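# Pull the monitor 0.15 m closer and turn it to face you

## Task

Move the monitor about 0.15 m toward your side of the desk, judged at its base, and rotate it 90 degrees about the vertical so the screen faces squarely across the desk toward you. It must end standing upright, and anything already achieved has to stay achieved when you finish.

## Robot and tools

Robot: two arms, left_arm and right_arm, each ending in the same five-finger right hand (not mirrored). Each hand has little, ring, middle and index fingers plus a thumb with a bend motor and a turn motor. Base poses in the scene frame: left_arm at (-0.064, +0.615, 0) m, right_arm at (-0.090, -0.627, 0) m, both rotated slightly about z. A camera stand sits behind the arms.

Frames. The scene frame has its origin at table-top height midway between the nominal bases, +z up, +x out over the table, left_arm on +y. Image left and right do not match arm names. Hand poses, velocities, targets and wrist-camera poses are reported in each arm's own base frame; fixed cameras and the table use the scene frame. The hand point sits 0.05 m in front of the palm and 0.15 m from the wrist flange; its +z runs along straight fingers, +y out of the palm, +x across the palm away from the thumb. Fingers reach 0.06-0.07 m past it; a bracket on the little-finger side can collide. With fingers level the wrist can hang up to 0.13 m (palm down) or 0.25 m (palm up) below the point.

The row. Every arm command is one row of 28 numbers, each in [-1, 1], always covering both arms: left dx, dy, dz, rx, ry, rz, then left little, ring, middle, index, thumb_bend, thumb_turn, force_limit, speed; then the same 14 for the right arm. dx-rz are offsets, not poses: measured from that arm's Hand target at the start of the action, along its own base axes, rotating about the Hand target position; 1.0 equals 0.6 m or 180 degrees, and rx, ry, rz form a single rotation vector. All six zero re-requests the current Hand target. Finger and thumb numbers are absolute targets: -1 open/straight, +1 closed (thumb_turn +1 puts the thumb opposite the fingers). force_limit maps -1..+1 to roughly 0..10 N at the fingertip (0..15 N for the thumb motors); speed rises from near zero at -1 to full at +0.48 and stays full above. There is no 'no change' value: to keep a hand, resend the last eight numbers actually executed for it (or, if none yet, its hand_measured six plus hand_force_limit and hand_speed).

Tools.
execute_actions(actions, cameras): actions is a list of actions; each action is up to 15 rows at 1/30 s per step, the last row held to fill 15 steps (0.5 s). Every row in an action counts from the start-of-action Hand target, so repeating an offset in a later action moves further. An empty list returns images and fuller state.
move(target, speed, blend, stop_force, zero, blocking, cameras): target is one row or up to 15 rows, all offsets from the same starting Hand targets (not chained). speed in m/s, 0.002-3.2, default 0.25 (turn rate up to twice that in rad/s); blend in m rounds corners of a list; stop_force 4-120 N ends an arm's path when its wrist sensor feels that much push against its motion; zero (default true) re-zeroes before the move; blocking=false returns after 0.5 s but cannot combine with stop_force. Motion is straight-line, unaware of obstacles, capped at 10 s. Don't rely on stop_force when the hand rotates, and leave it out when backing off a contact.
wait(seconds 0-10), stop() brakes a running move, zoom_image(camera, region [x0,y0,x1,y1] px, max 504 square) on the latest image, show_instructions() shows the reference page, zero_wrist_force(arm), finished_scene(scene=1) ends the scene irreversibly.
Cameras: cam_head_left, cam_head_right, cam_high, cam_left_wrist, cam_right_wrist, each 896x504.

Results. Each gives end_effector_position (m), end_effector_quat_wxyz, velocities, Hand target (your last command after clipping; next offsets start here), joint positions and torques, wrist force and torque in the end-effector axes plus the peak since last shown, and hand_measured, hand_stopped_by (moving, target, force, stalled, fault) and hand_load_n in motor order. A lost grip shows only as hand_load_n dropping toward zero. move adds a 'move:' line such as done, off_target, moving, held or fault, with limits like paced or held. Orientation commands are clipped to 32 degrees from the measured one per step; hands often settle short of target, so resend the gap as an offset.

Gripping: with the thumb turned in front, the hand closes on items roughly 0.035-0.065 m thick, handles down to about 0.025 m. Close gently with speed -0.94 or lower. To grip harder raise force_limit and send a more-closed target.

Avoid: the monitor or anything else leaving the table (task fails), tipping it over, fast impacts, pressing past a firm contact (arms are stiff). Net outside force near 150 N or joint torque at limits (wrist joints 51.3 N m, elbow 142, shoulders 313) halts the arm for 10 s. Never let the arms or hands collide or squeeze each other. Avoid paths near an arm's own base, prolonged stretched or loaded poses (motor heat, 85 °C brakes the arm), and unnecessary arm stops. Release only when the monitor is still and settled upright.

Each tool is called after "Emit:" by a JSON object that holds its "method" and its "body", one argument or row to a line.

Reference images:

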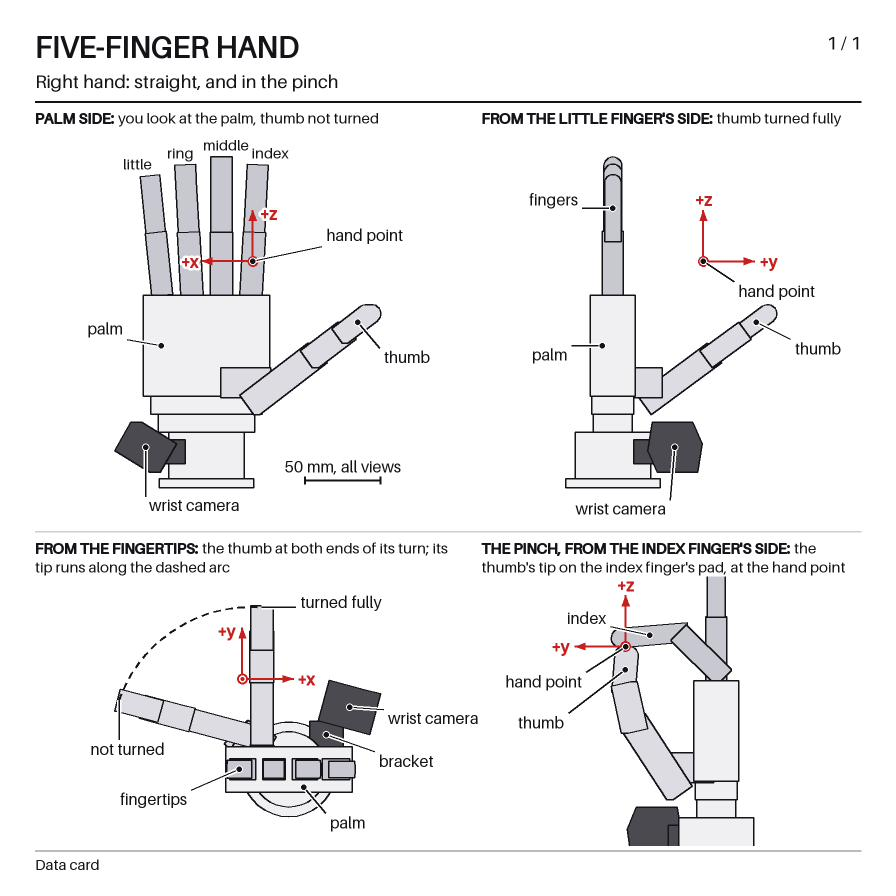

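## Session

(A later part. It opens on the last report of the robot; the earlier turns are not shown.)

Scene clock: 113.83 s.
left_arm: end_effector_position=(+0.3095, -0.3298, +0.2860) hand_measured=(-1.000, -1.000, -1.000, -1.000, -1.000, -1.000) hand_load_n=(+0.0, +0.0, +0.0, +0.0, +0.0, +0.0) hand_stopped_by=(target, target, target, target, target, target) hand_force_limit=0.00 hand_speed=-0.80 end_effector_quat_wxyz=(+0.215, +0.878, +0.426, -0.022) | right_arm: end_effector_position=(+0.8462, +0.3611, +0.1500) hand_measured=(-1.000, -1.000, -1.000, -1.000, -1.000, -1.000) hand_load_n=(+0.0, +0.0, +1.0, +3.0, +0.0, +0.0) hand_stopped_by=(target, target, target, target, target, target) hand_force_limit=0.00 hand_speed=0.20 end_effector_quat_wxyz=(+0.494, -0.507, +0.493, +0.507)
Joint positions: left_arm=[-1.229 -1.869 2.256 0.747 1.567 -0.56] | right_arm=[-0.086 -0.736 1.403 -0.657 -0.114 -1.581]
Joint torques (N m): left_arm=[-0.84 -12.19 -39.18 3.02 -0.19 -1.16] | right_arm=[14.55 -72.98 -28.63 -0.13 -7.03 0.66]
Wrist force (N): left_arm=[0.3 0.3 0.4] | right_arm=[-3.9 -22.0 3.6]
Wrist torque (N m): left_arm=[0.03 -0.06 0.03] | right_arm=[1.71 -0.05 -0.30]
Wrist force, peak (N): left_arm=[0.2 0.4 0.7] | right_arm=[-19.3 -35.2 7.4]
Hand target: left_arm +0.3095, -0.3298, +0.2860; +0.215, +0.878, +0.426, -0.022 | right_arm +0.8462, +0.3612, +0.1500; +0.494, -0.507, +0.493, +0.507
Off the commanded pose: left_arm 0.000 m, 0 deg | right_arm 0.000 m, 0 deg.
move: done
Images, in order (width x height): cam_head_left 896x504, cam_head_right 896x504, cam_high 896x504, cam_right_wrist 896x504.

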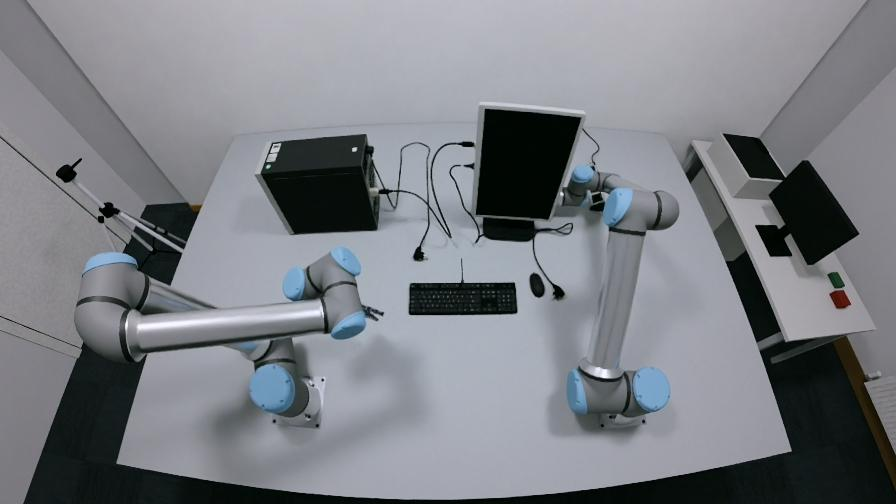

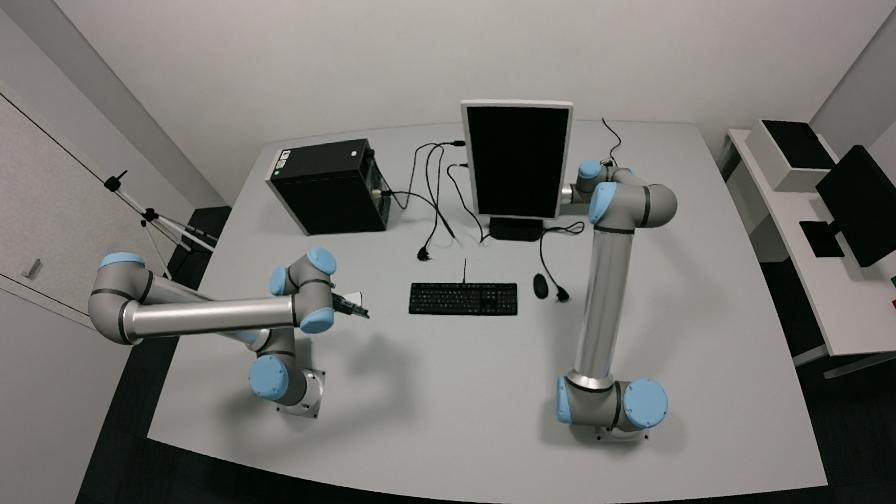

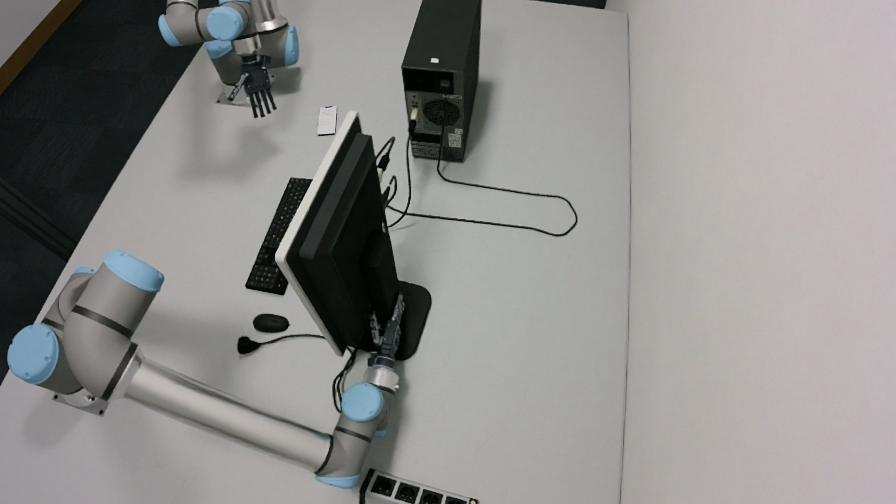

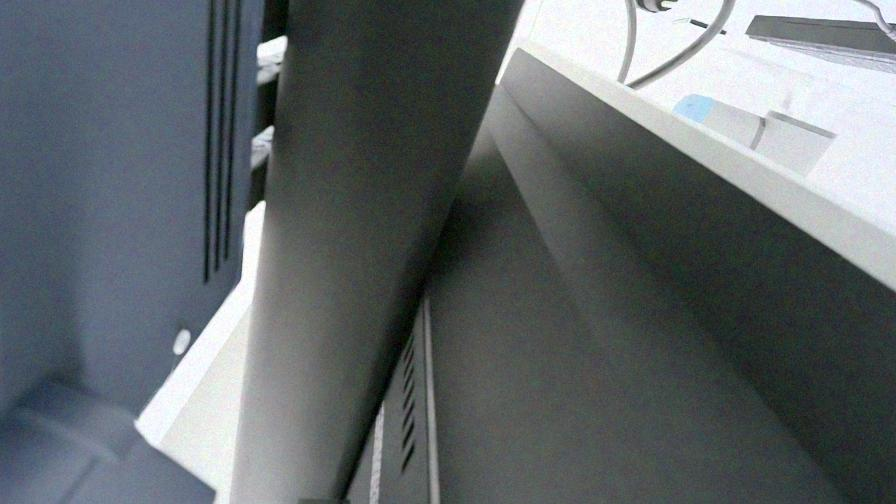

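Emit:
{"method": "move", "body": {
  "target": [
    [0,0,0,0,0,0,-1,-1,-1,-1,-1,-1,0,-0.8,0.0367,0.001,0,0,0,0,-1,-1,-1,-1,-1,-1,0,0.2],
    [0,0,0,0,0,0,-1,-1,-1,-1,-1,-1,0,-0.8,0.0352,0.0593,0,0,0,0,-1,-1,-1,-1,-1,-1,0,0.2],
    [0,0,0,0,0,0,-1,-1,-1,-1,-1,-1,0,-0.8,-0.0215,0.0578,0,0,0,0,-1,-1,-1,-1,-1,-1,0,0.2]
  ],
  "speed": [0.05, 0.05, 0.04],
  "cameras": ["cam_head_left", "cam_head_right", "cam_high", "cam_right_wrist"]
}}

Emit:
{"method": "zoom_image", "body": {
  "camera": "cam_head_left",
  "region": [440, 80, 640, 280]
}}

Emit:
{"method": "zoom_image", "body": {
  "camera": "cam_head_right",
  "region": [440, 80, 640, 280]
}}

Emit:
{"method": "zoom_image", "body": {
  "camera": "cam_high",
  "region": [280, 100, 520, 400]
}}

Scene clock: 118.40 s.
left_arm: end_effector_position=(+0.3095, -0.3298, +0.2860) hand_measured=(-1.000, -1.000, -1.000, -1.000, -1.000, -1.000) hand_load_n=(+0.0, +0.0, +0.0, -0.5, +0.0, +0.0) hand_stopped_by=(target, target, target, target, target, target) hand_force_limit=0.00 hand_speed=-0.80 end_effector_quat_wxyz=(+0.215, +0.878, +0.426, -0.022) | right_arm: end_effector_position=(+0.8333, +0.3959, +0.1499) hand_measured=(-1.000, -1.000, -1.000, -1.000, -1.000, -1.000) hand_load_n=(+0.0, +0.0, +0.0, +1.5, -1.5, +0.5) hand_stopped_by=(target, target, target, target, target, target) hand_force_limit=0.00 hand_speed=0.20 end_effector_quat_wxyz=(+0.494, -0.507, +0.493, +0.507)
Joint positions: left_arm=[-1.229 -1.869 2.256 0.747 1.567 -0.56] | right_arm=[-0.049 -0.746 1.423 -0.661 -0.076 -1.587]
Joint torques (N m): left_arm=[-0.83 -12.29 -39.76 2.9 -0.18 -1.3] | right_arm=[8.16 -93.3 -9.87 1.66 -7.58 -1.27]
Wrist force (N): left_arm=[0.3 0.1 0.3] | right_arm=[-7.9 -25.5 -7.3]
Wrist torque (N m): left_arm=[0.00 -0.05 0.03] | right_arm=[1.06 0.06 -0.14]
Wrist force, peak (N): left_arm=[0.1 -0.3 0.8] | right_arm=[-9.6 -29.2 -28.1]
Hand target: left_arm +0.3095, -0.3298, +0.2860; +0.215, +0.878, +0.426, -0.022 | right_arm +0.8333, +0.3959, +0.1500; +0.494, -0.507, +0.493, +0.507
Off the commanded pose: left_arm 0.000 m, 0 deg | right_arm 0.000 m, 0 deg.
move: done
Images, in order (width x height): cam_head_left 896x504, cam_head_right 896x504, cam_high 896x504, cam_right_wrist 896x504.

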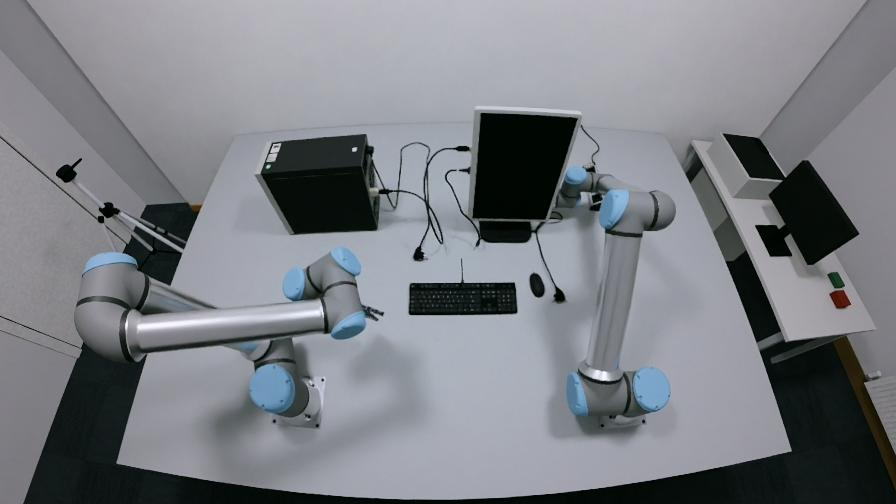

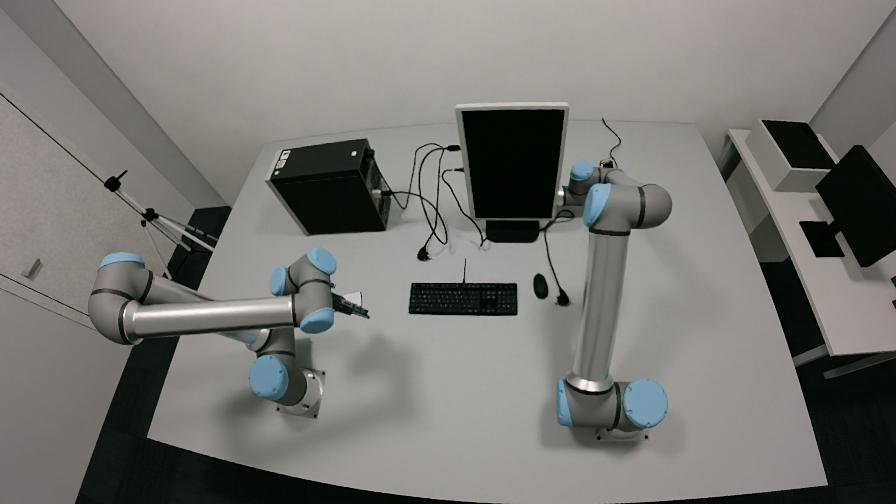

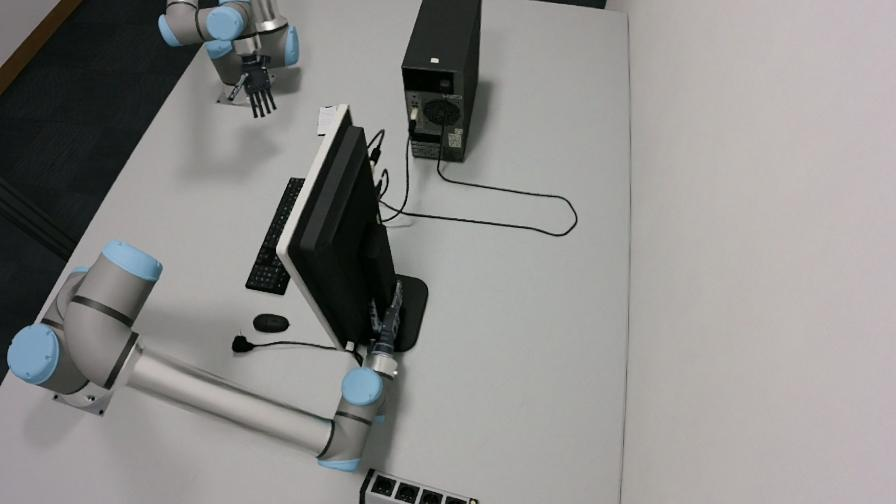

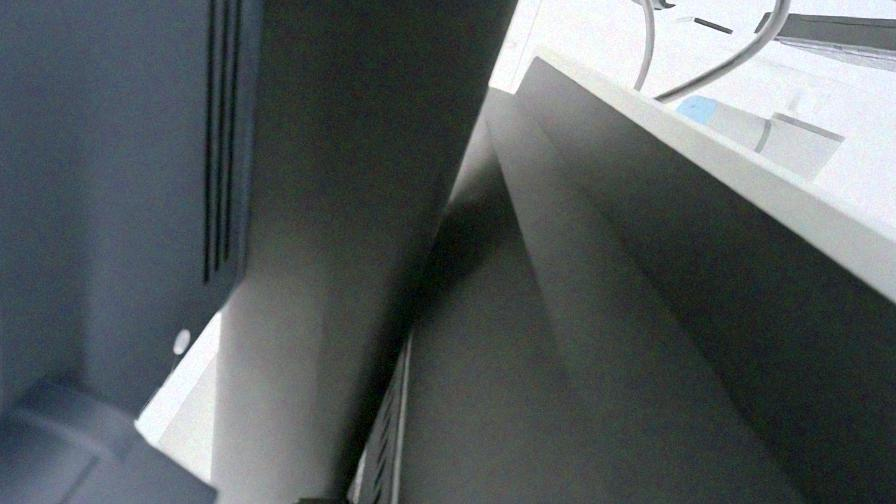

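Scaled by 2.520.

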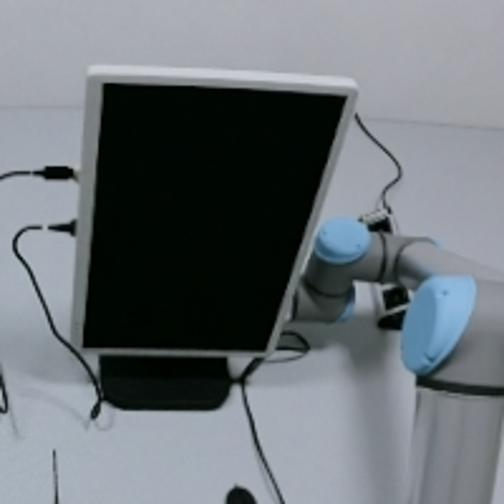

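Scaled by 2.520.

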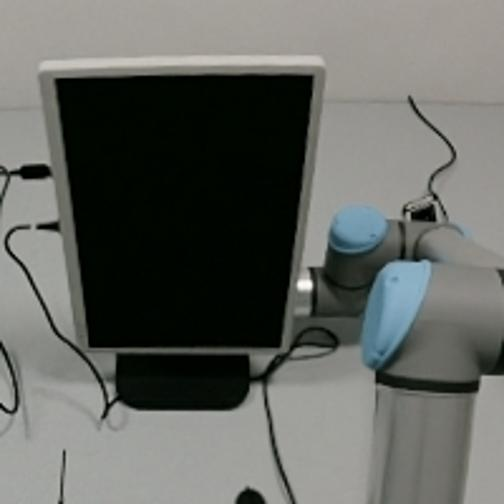

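Scaled by 1.680.

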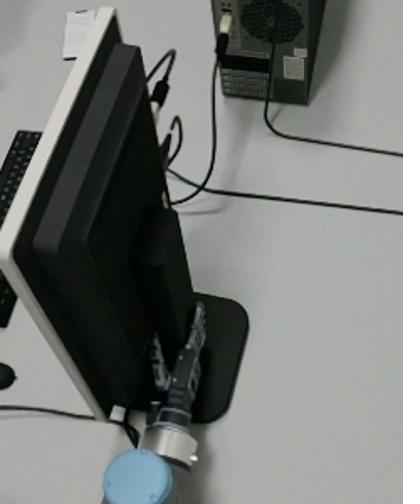

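Emit:
{"method": "move", "body": {
  "target": [
    [0.0,0.0,0.25,-0.0575,0.215,0.293,-1,-1,-1,-1,-1,-1,0,-0.8,0.035,-0.022,0,0,0,0,-1,-1,-1,-1,-1,-1,0,0.2],
    [0.4,0.05,0.25,-0.115,0.430,0.586,-1,-1,-1,-1,-1,-1,0,-0.8,0.025,-0.42,0.0,0,0,0,-1,-1,-1,-1,-1,-1,0,0.2],
    [0.5172,0.05,0.10,-0.115,0.430,0.586,-1,-1,-1,-1,-1,-1,0,-0.8,-0.15,-0.5,0.2,0,0,0,-1,-1,-1,-1,-1,-1,0,0.2]
  ],
  "speed": [0.15, 0.4, 0.4],
  "blend": [0, 0.02, 0],
  "cameras": ["all"]
}}

Emit:
{"method": "zoom_image", "body": {
  "camera": "cam_head_left",
  "region": [400, 80, 600, 280]
}}

Emit:
{"method": "zoom_image", "body": {
  "camera": "cam_head_right",
  "region": [400, 80, 600, 280]
}}

Scene clock: 131.87 s.
left_arm: end_effector_position=(+0.6199, -0.2998, +0.3462) hand_measured=(-1.000, -1.000, -1.000, -1.000, -1.000, -1.000) hand_load_n=(+0.0, +0.0, +0.0, +0.0, +0.0, +0.0) hand_stopped_by=(target, target, target, target, target, target) hand_force_limit=0.00 hand_speed=-0.80 end_effector_quat_wxyz=(+0.001, +0.001, +0.924, -0.383) | right_arm: end_effector_position=(+0.7434, +0.0959, +0.2699) hand_measured=(-1.000, -1.000, -1.000, -1.000, -1.000, -1.000) hand_load_n=(+0.0, +0.0, +0.0, +0.0, +0.0, +0.0) hand_stopped_by=(target, target, target, target, target, target) hand_force_limit=0.00 hand_speed=0.20 end_effector_quat_wxyz=(+0.494, -0.507, +0.493, +0.507)
Joint positions: left_arm=[-0.545 -1.346 1.603 0.835 2.22 -2.277] | right_arm=[-0.418 -0.976 1.591 -0.612 -0.445 -1.574]
Joint torques (N m): left_arm=[-2.36 -42.63 -31.8 4.28 -1.54 -3.45] | right_arm=[4.16 -89.04 -33.35 -0.42 1.22 0.87]
Wrist force (N): left_arm=[-0.5 1.4 0.7] | right_arm=[-0.6 1.6 -0.4]
Wrist torque (N m): left_arm=[-0.09 -0.12 0.17] | right_arm=[0.22 0.15 -0.10]
Wrist force, peak (N): left_arm=[-1.5 2.9 1.6] | right_arm=[-8.3 -26.2 -7.6]
Hand target: left_arm +0.6198, -0.2998, +0.3460; +0.000, +0.001, +0.924, -0.383 | right_arm +0.7433, +0.0959, +0.2700; +0.494, -0.507, +0.493, +0.507
Off the commanded pose: left_arm 0.000 m, 0 deg | right_arm 0.000 m, 0 deg.
move: done

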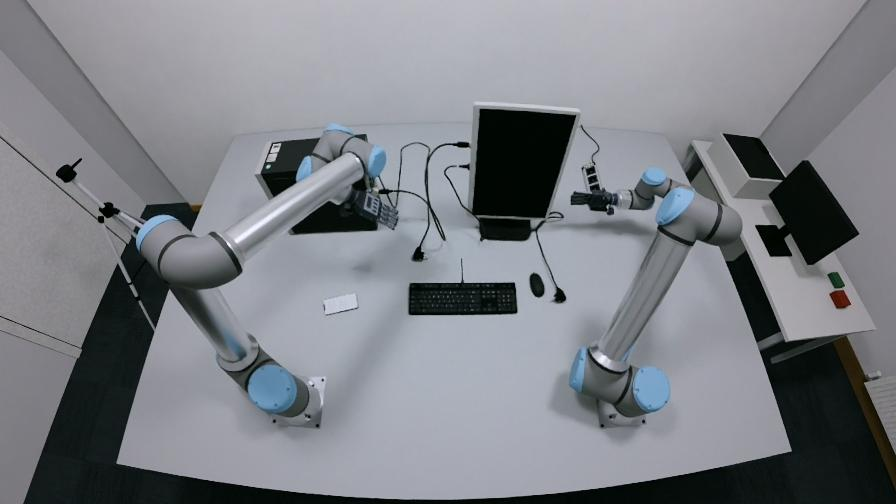

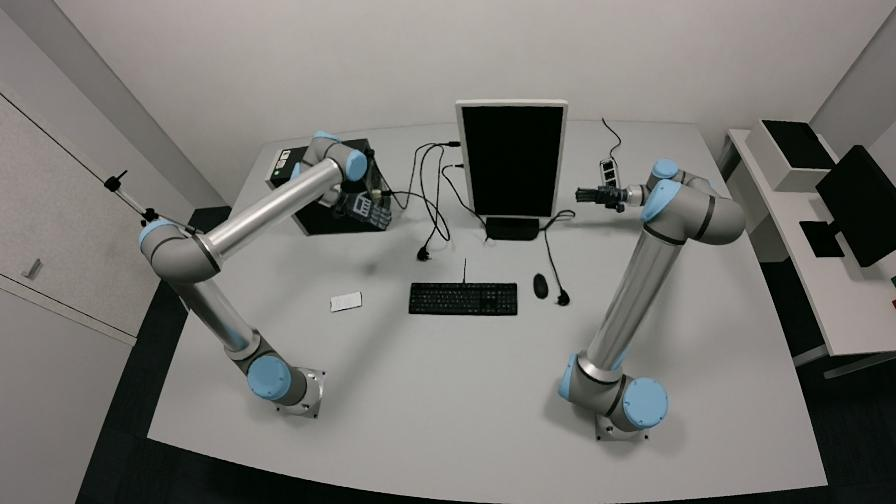

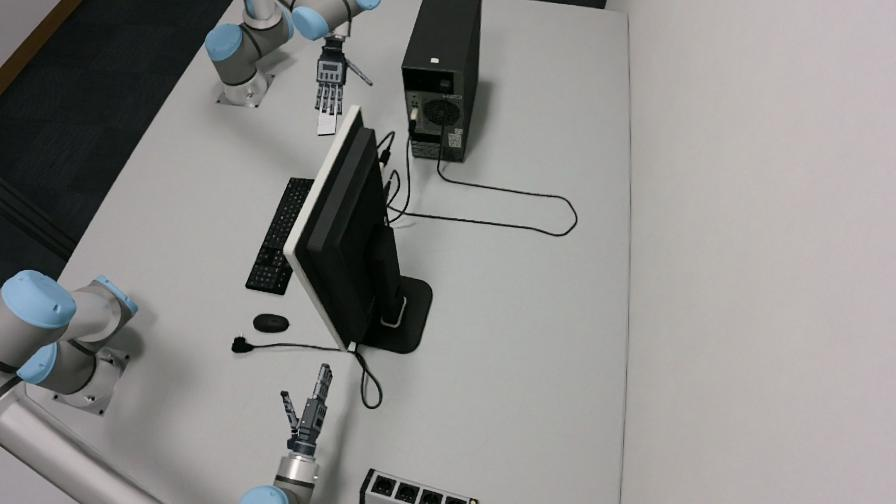

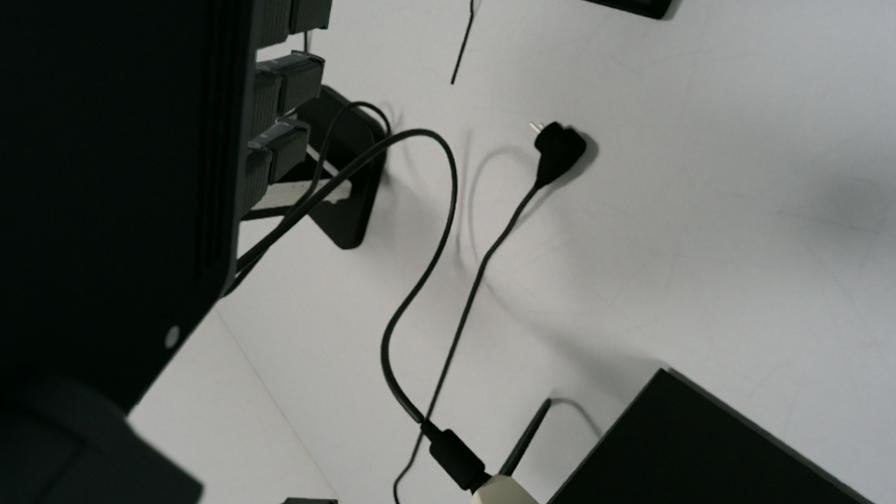

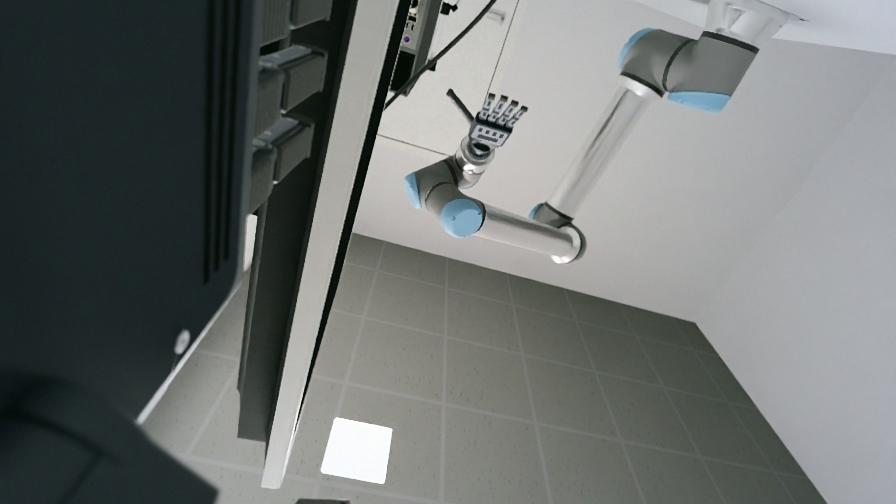

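Scaled by 2.520.

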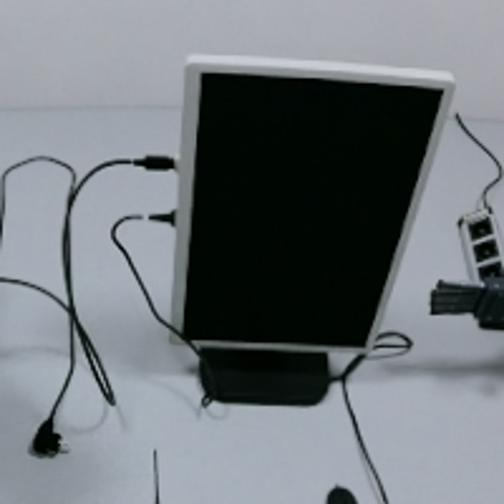

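Scaled by 2.520.

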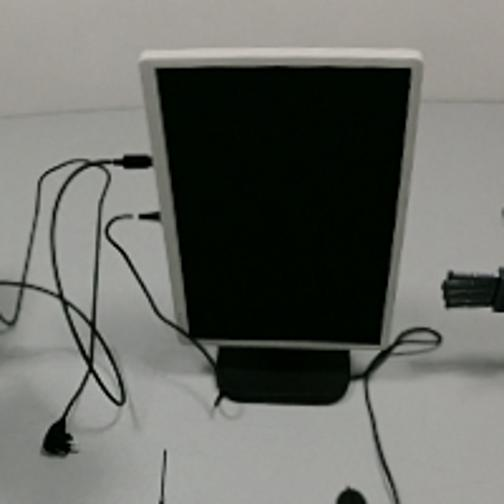

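Emit:
{"method": "move", "body": {
  "target": [
    [-0.0807,-0.2603,-0.0767,0.1953,-0.4717,0.1953,-1,-1,-1,-1,-1,-1,0,-0.8,0,0,0,0,0,0,-1,-1,-1,-1,-1,-1,0,0.2],
    [0.004,-0.3423,-0.2767,0.1953,-0.4717,0.1953,-1,-1,-1,-1,-1,-1,0,-0.8,0,0,0,0,0,0,-1,-1,-1,-1,-1,-1,0,0.2]
  ],
  "speed": [0.6, 0.2],
  "blend": [0.02, 0],
  "cameras": ["cam_head_left", "cam_head_right", "cam_high", "cam_left_wrist"]
}}

Emit:
{"method": "zoom_image", "body": {
  "camera": "cam_head_left",
  "region": [400, 80, 600, 280]
}}

Scene clock: 142.70 s.
left_arm: end_effector_position=(+0.6223, -0.5052, +0.1801) hand_measured=(-1.000, -1.000, -1.000, -1.000, -1.000, -1.000) hand_load_n=(+0.0, +0.0, +0.0, +0.0, +0.0, +0.0) hand_stopped_by=(target, target, target, target, target, target) hand_force_limit=0.00 hand_speed=-0.80 end_effector_quat_wxyz=(+0.707, +0.001, +0.707, +0.001) | right_arm: end_effector_position=(+0.7433, +0.0959, +0.2700) hand_measured=(-1.000, -1.000, -1.000, -1.000, -1.000, -1.000) hand_load_n=(+0.0, +0.0, +0.0, +0.0, +0.0, +0.0) hand_stopped_by=(target, target, target, target, target, target) hand_force_limit=0.00 hand_speed=0.20 end_effector_quat_wxyz=(+0.494, -0.507, +0.493, +0.507)
Joint positions: left_arm=[-1.274 -1.074 1.98 -0.906 0.298 -1.57] | right_arm=[-0.418 -0.976 1.591 -0.612 -0.445 -1.574]
Joint torques (N m): left_arm=[-7.13 -55.1 -20.96 1.53 -2.77 -1.08] | right_arm=[16.15 -91.49 -26.96 2.31 -0.28 -0.07]
Wrist force (N): left_arm=[1.3 0.4 0.2] | right_arm=[-0.6 2.0 -0.4]
Wrist torque (N m): left_arm=[-0.17 -0.10 -0.06] | right_arm=[0.29 0.15 -0.08]
Wrist force, peak (N): left_arm=[3.4 -0.1 0.7] | right_arm=[-1.0 2.1 0.0]
Hand target: left_arm +0.6222, -0.5052, +0.1800; +0.707, +0.001, +0.707, +0.001 | right_arm +0.7433, +0.0959, +0.2700; +0.494, -0.507, +0.493, +0.507
Off the commanded pose: left_arm 0.000 m, 0 deg | right_arm 0.000 m, 0 deg.
move: done
Images, in order (width x height): cam_head_left 896x504, cam_head_right 896x504, cam_high 896x504, cam_left_wrist 896x504.

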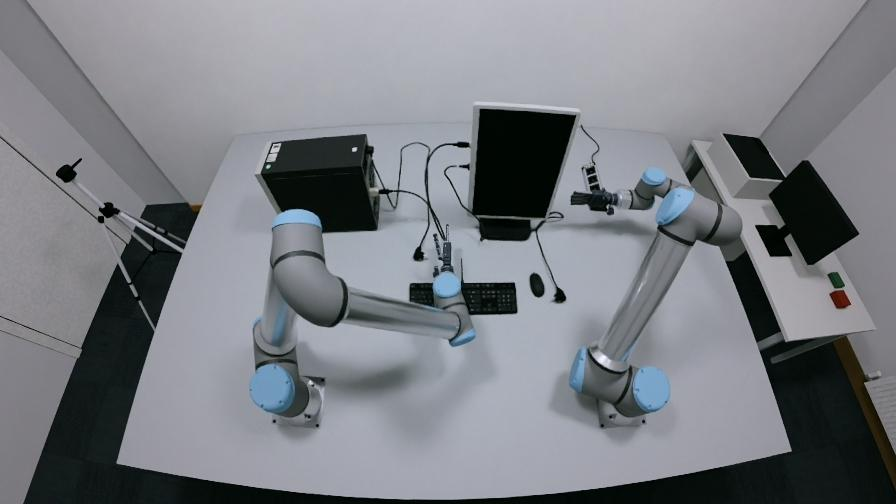

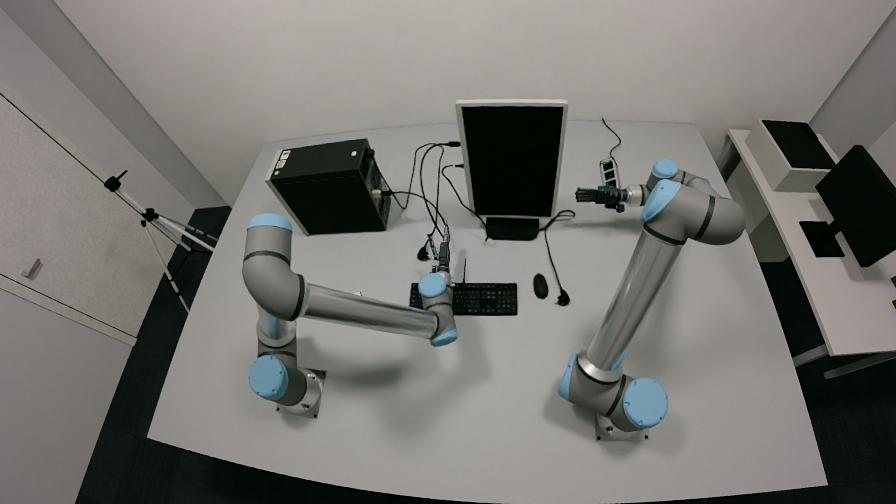

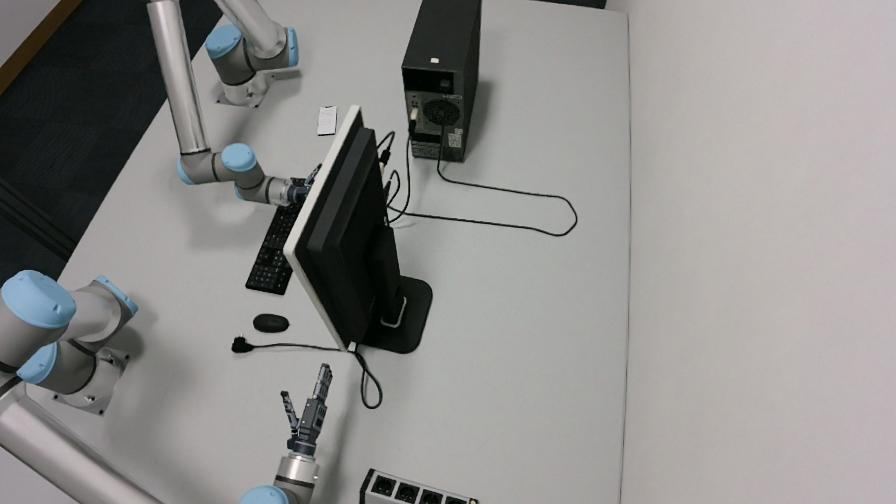

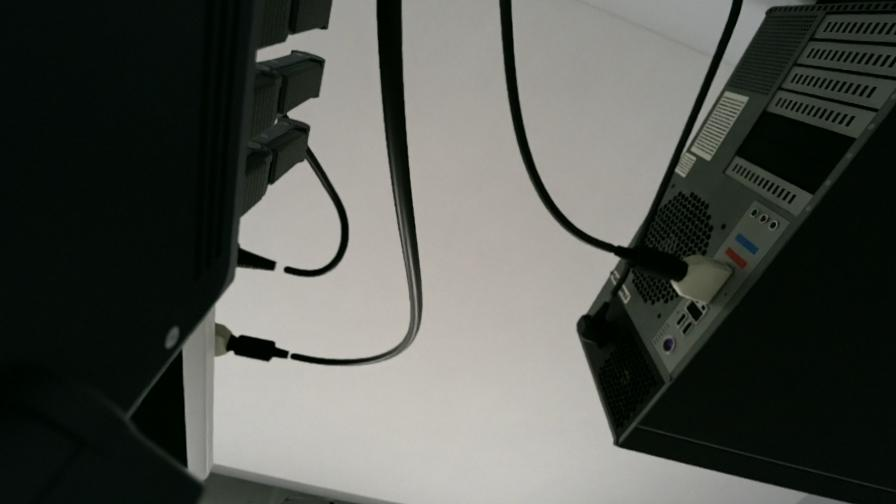

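Scaled by 2.520.

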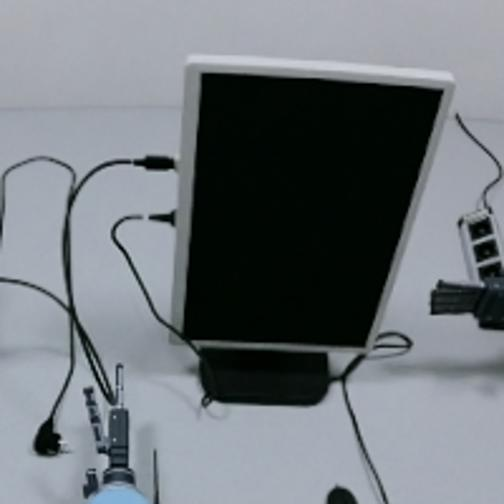

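Emit:
{"method": "move", "body": {
  "target": [
    [0.0845,-0.0653,-0.02,0,0,0.005,-1,-1,-1,-1,-1,-1,0,-0.8,0,0,0,0,0,0,-1,-1,-1,-1,-1,-1,0,0.2],
    [0.4012,-0.0602,-0.02,0,0,0.005,-1,-1,-1,-1,-1,-1,0,-0.8,0,0,0,0,0,0,-1,-1,-1,-1,-1,-1,0,0.2]
  ],
  "speed": [0.15, 0.12],
  "blend": [0.01, 0],
  "cameras": ["cam_head_left", "cam_head_right", "cam_high", "cam_left_wrist"]
}}

Emit:
{"method": "zoom_image", "body": {
  "camera": "cam_head_left",
  "region": [400, 80, 600, 280]
}}

Emit:
{"method": "zoom_image", "body": {
  "camera": "cam_head_right",
  "region": [400, 80, 600, 280]
}}

Scene clock: 149.70 s.
left_arm: end_effector_position=(+0.8629, -0.5413, +0.1679) hand_measured=(-1.000, -1.000, -1.000, -1.000, -1.000, -1.000) hand_load_n=(+0.0, +0.0, +0.0, +0.0, +0.0, +0.0) hand_stopped_by=(target, target, target, target, target, target) hand_force_limit=0.00 hand_speed=-0.80 end_effector_quat_wxyz=(+0.707, -0.004, +0.707, +0.006) | right_arm: end_effector_position=(+0.7433, +0.0959, +0.2700) hand_measured=(-1.000, -1.000, -1.000, -1.000, -1.000, -1.000) hand_load_n=(+0.0, +0.0, +0.5, +0.0, +0.0, -0.5) hand_stopped_by=(target, target, target, target, target, target) hand_force_limit=0.00 hand_speed=0.20 end_effector_quat_wxyz=(+0.494, -0.507, +0.493, +0.507)
Joint positions: left_arm=[-0.999 -0.845 1.576 -0.731 0.557 -1.569] | right_arm=[-0.418 -0.976 1.591 -0.612 -0.445 -1.574]
Joint torques (N m): left_arm=[-5.8 -90.78 -26.23 -3.75 -2.57 -3.26] | right_arm=[16.09 -90.13 -27.32 2.06 -0.31 -0.36]
Wrist force (N): left_arm=[1.5 0.2 -0.8] | right_arm=[-0.8 1.8 0.2]
Wrist torque (N m): left_arm=[-0.14 -0.10 0.15] | right_arm=[0.21 0.16 -0.11]
Wrist force, peak (N): left_arm=[1.2 1.8 -1.1] | right_arm=[-0.7 2.3 -0.2]
Hand target: left_arm +0.8630, -0.5413, +0.1680; +0.707, -0.005, +0.707, +0.006 | right_arm +0.7433, +0.0959, +0.2700; +0.494, -0.507, +0.493, +0.507
Off the commanded pose: left_arm 0.000 m, 0 deg | right_arm 0.000 m, 0 deg.
move: done
Images, in order (width x height): cam_head_left 896x504, cam_head_right 896x504, cam_high 896x504, cam_left_wrist 896x504.

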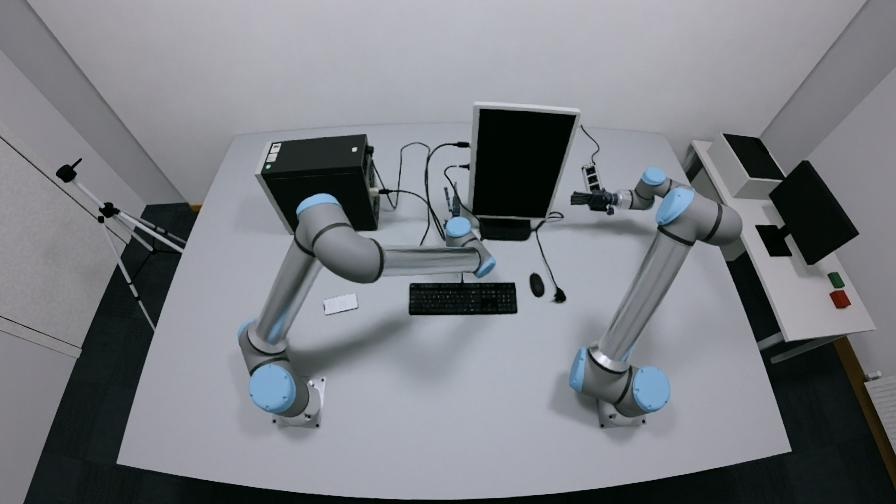

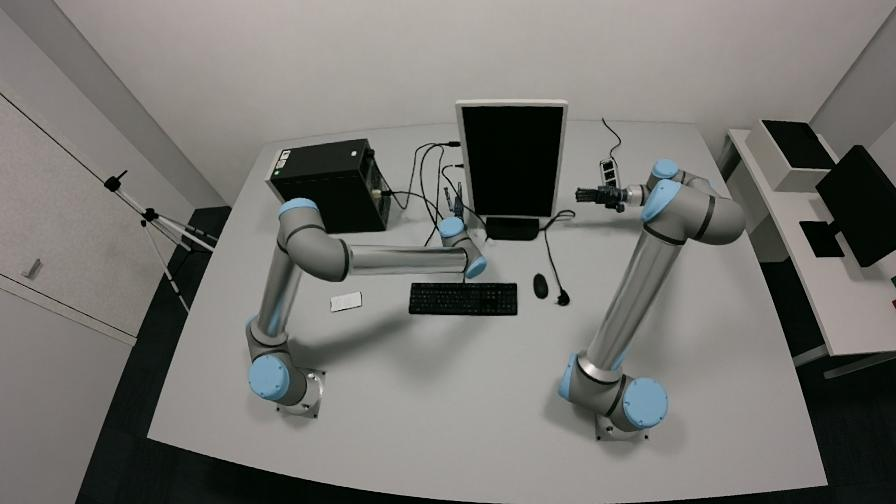

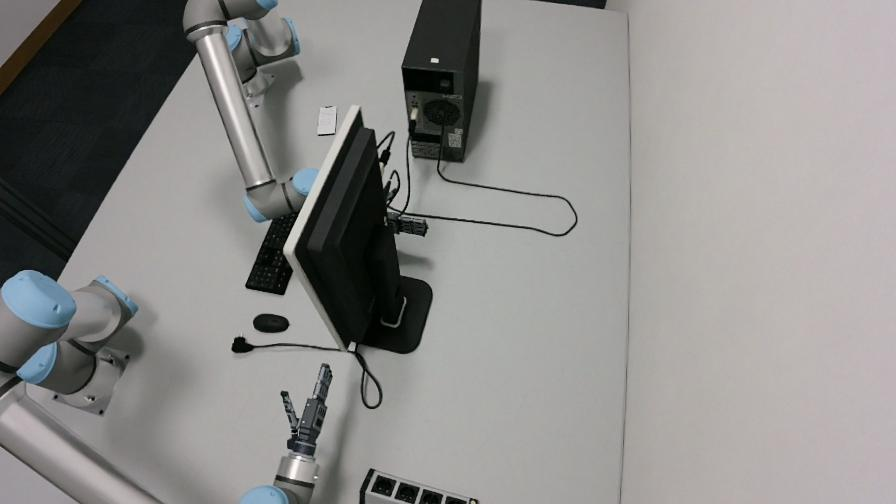

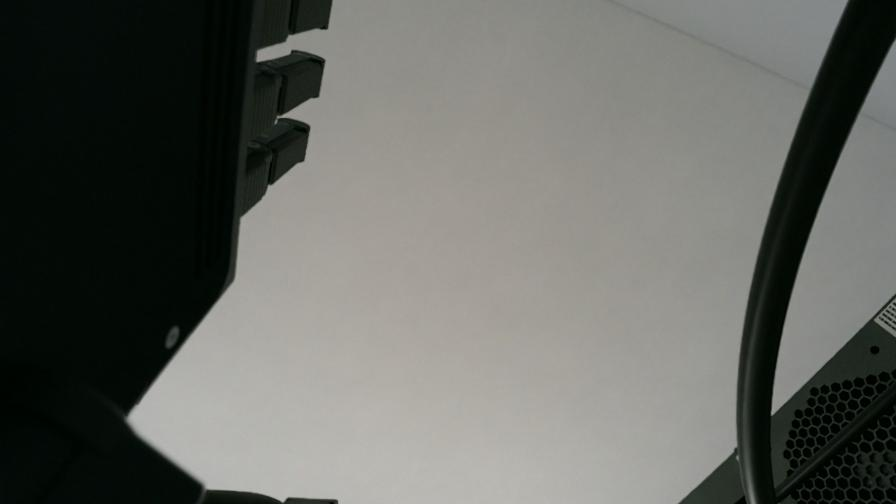

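Scaled by 2.520.

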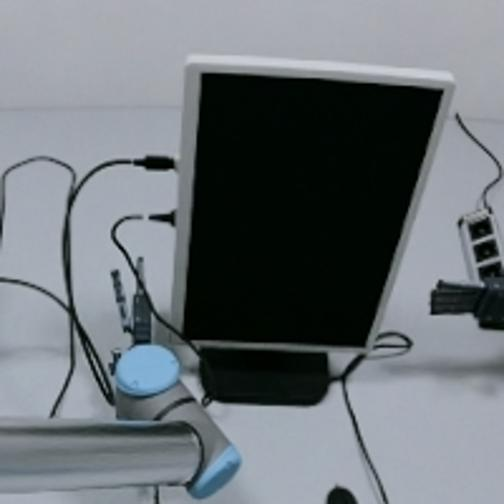

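Scaled by 2.520.

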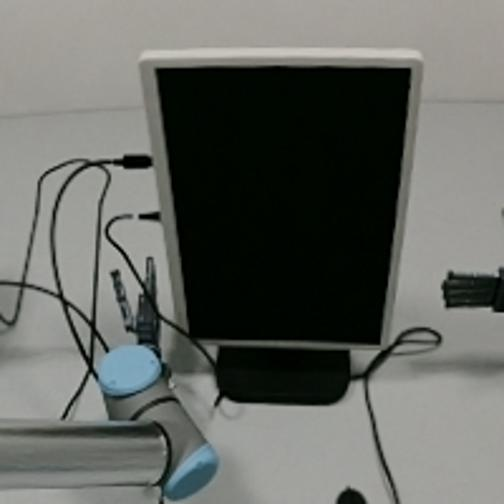

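Emit:
{"method": "move", "body": {
  "target": [0.0016,-0.1,0,0,0,0,-1,-1,-1,-1,-1,-1,0,-0.8,0,0,0,0,0,0,-1,-1,-1,-1,-1,-1,0,0.2],
  "speed": 0.03,
  "stop_force": 6,
  "cameras": ["cam_head_left"]
}}

Emit:
{"method": "zoom_image", "body": {
  "camera": "cam_head_left",
  "region": [400, 80, 600, 280]
}}

Scene clock: 152.47 s.
left_arm: end_effector_position=(+0.8634, -0.5741, +0.1679) hand_measured=(-1.000, -1.000, -1.000, -1.000, -1.000, -1.000) hand_load_n=(+0.0, +0.0, +0.0, +0.0, +0.0, +0.0) hand_stopped_by=(target, target, target, target, target, target) hand_force_limit=0.00 hand_speed=-0.80 end_effector_quat_wxyz=(+0.707, -0.004, +0.707, +0.006) | right_arm: end_effector_position=(+0.7433, +0.0959, +0.2700) hand_measured=(-1.000, -1.000, -1.000, -1.000, -1.000, -1.000) hand_load_n=(+0.0, +0.0, +0.0, +0.0, +0.0, +0.0) hand_stopped_by=(target, target, target, target, target, target) hand_force_limit=0.00 hand_speed=0.20 end_effector_quat_wxyz=(+0.494, -0.507, +0.493, +0.507)
Joint positions: left_arm=[-1.019 -0.814 1.517 -0.702 0.537 -1.569] | right_arm=[-0.418 -0.976 1.591 -0.612 -0.445 -1.574]
Joint torques (N m): left_arm=[7.91 -89.7 -39.17 -3.54 0.54 1.3] | right_arm=[15.45 -90.49 -27.89 1.69 -0.13 -0.39]
Wrist force (N): left_arm=[0.9 0.3 -0.7] | right_arm=[-0.8 1.9 -0.4]
Wrist torque (N m): left_arm=[-0.11 -0.02 0.20] | right_arm=[0.26 0.17 -0.10]
Wrist force, peak (N): left_arm=[-3.4 19.1 -4.2] | right_arm=[-0.8 2.2 -0.3]
Hand target: left_arm +0.8635, -0.5741, +0.1680; +0.707, -0.005, +0.707, +0.006 (not the last commanded pose) | right_arm +0.7433, +0.0959, +0.2700; +0.494, -0.507, +0.493, +0.507
Off the commanded pose: left_arm 0.027 m, 0 deg | right_arm 0.000 m, 0 deg.
move: contact (left_arm)
Images, in order (width x height): cam_head_left 896x504.

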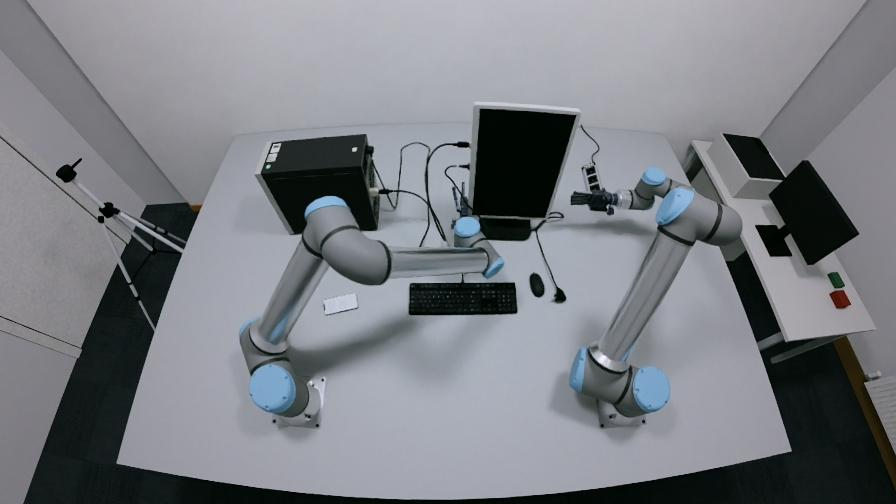

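Scaled by 2.520.

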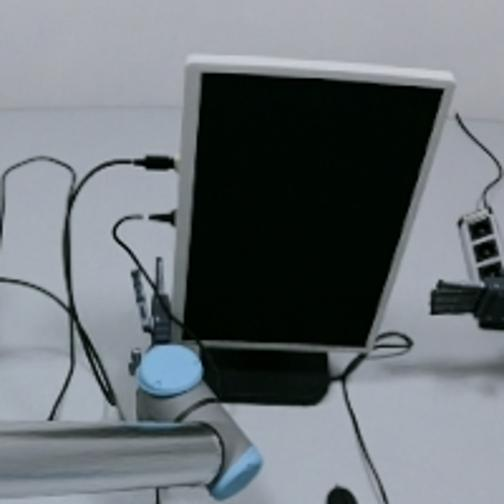

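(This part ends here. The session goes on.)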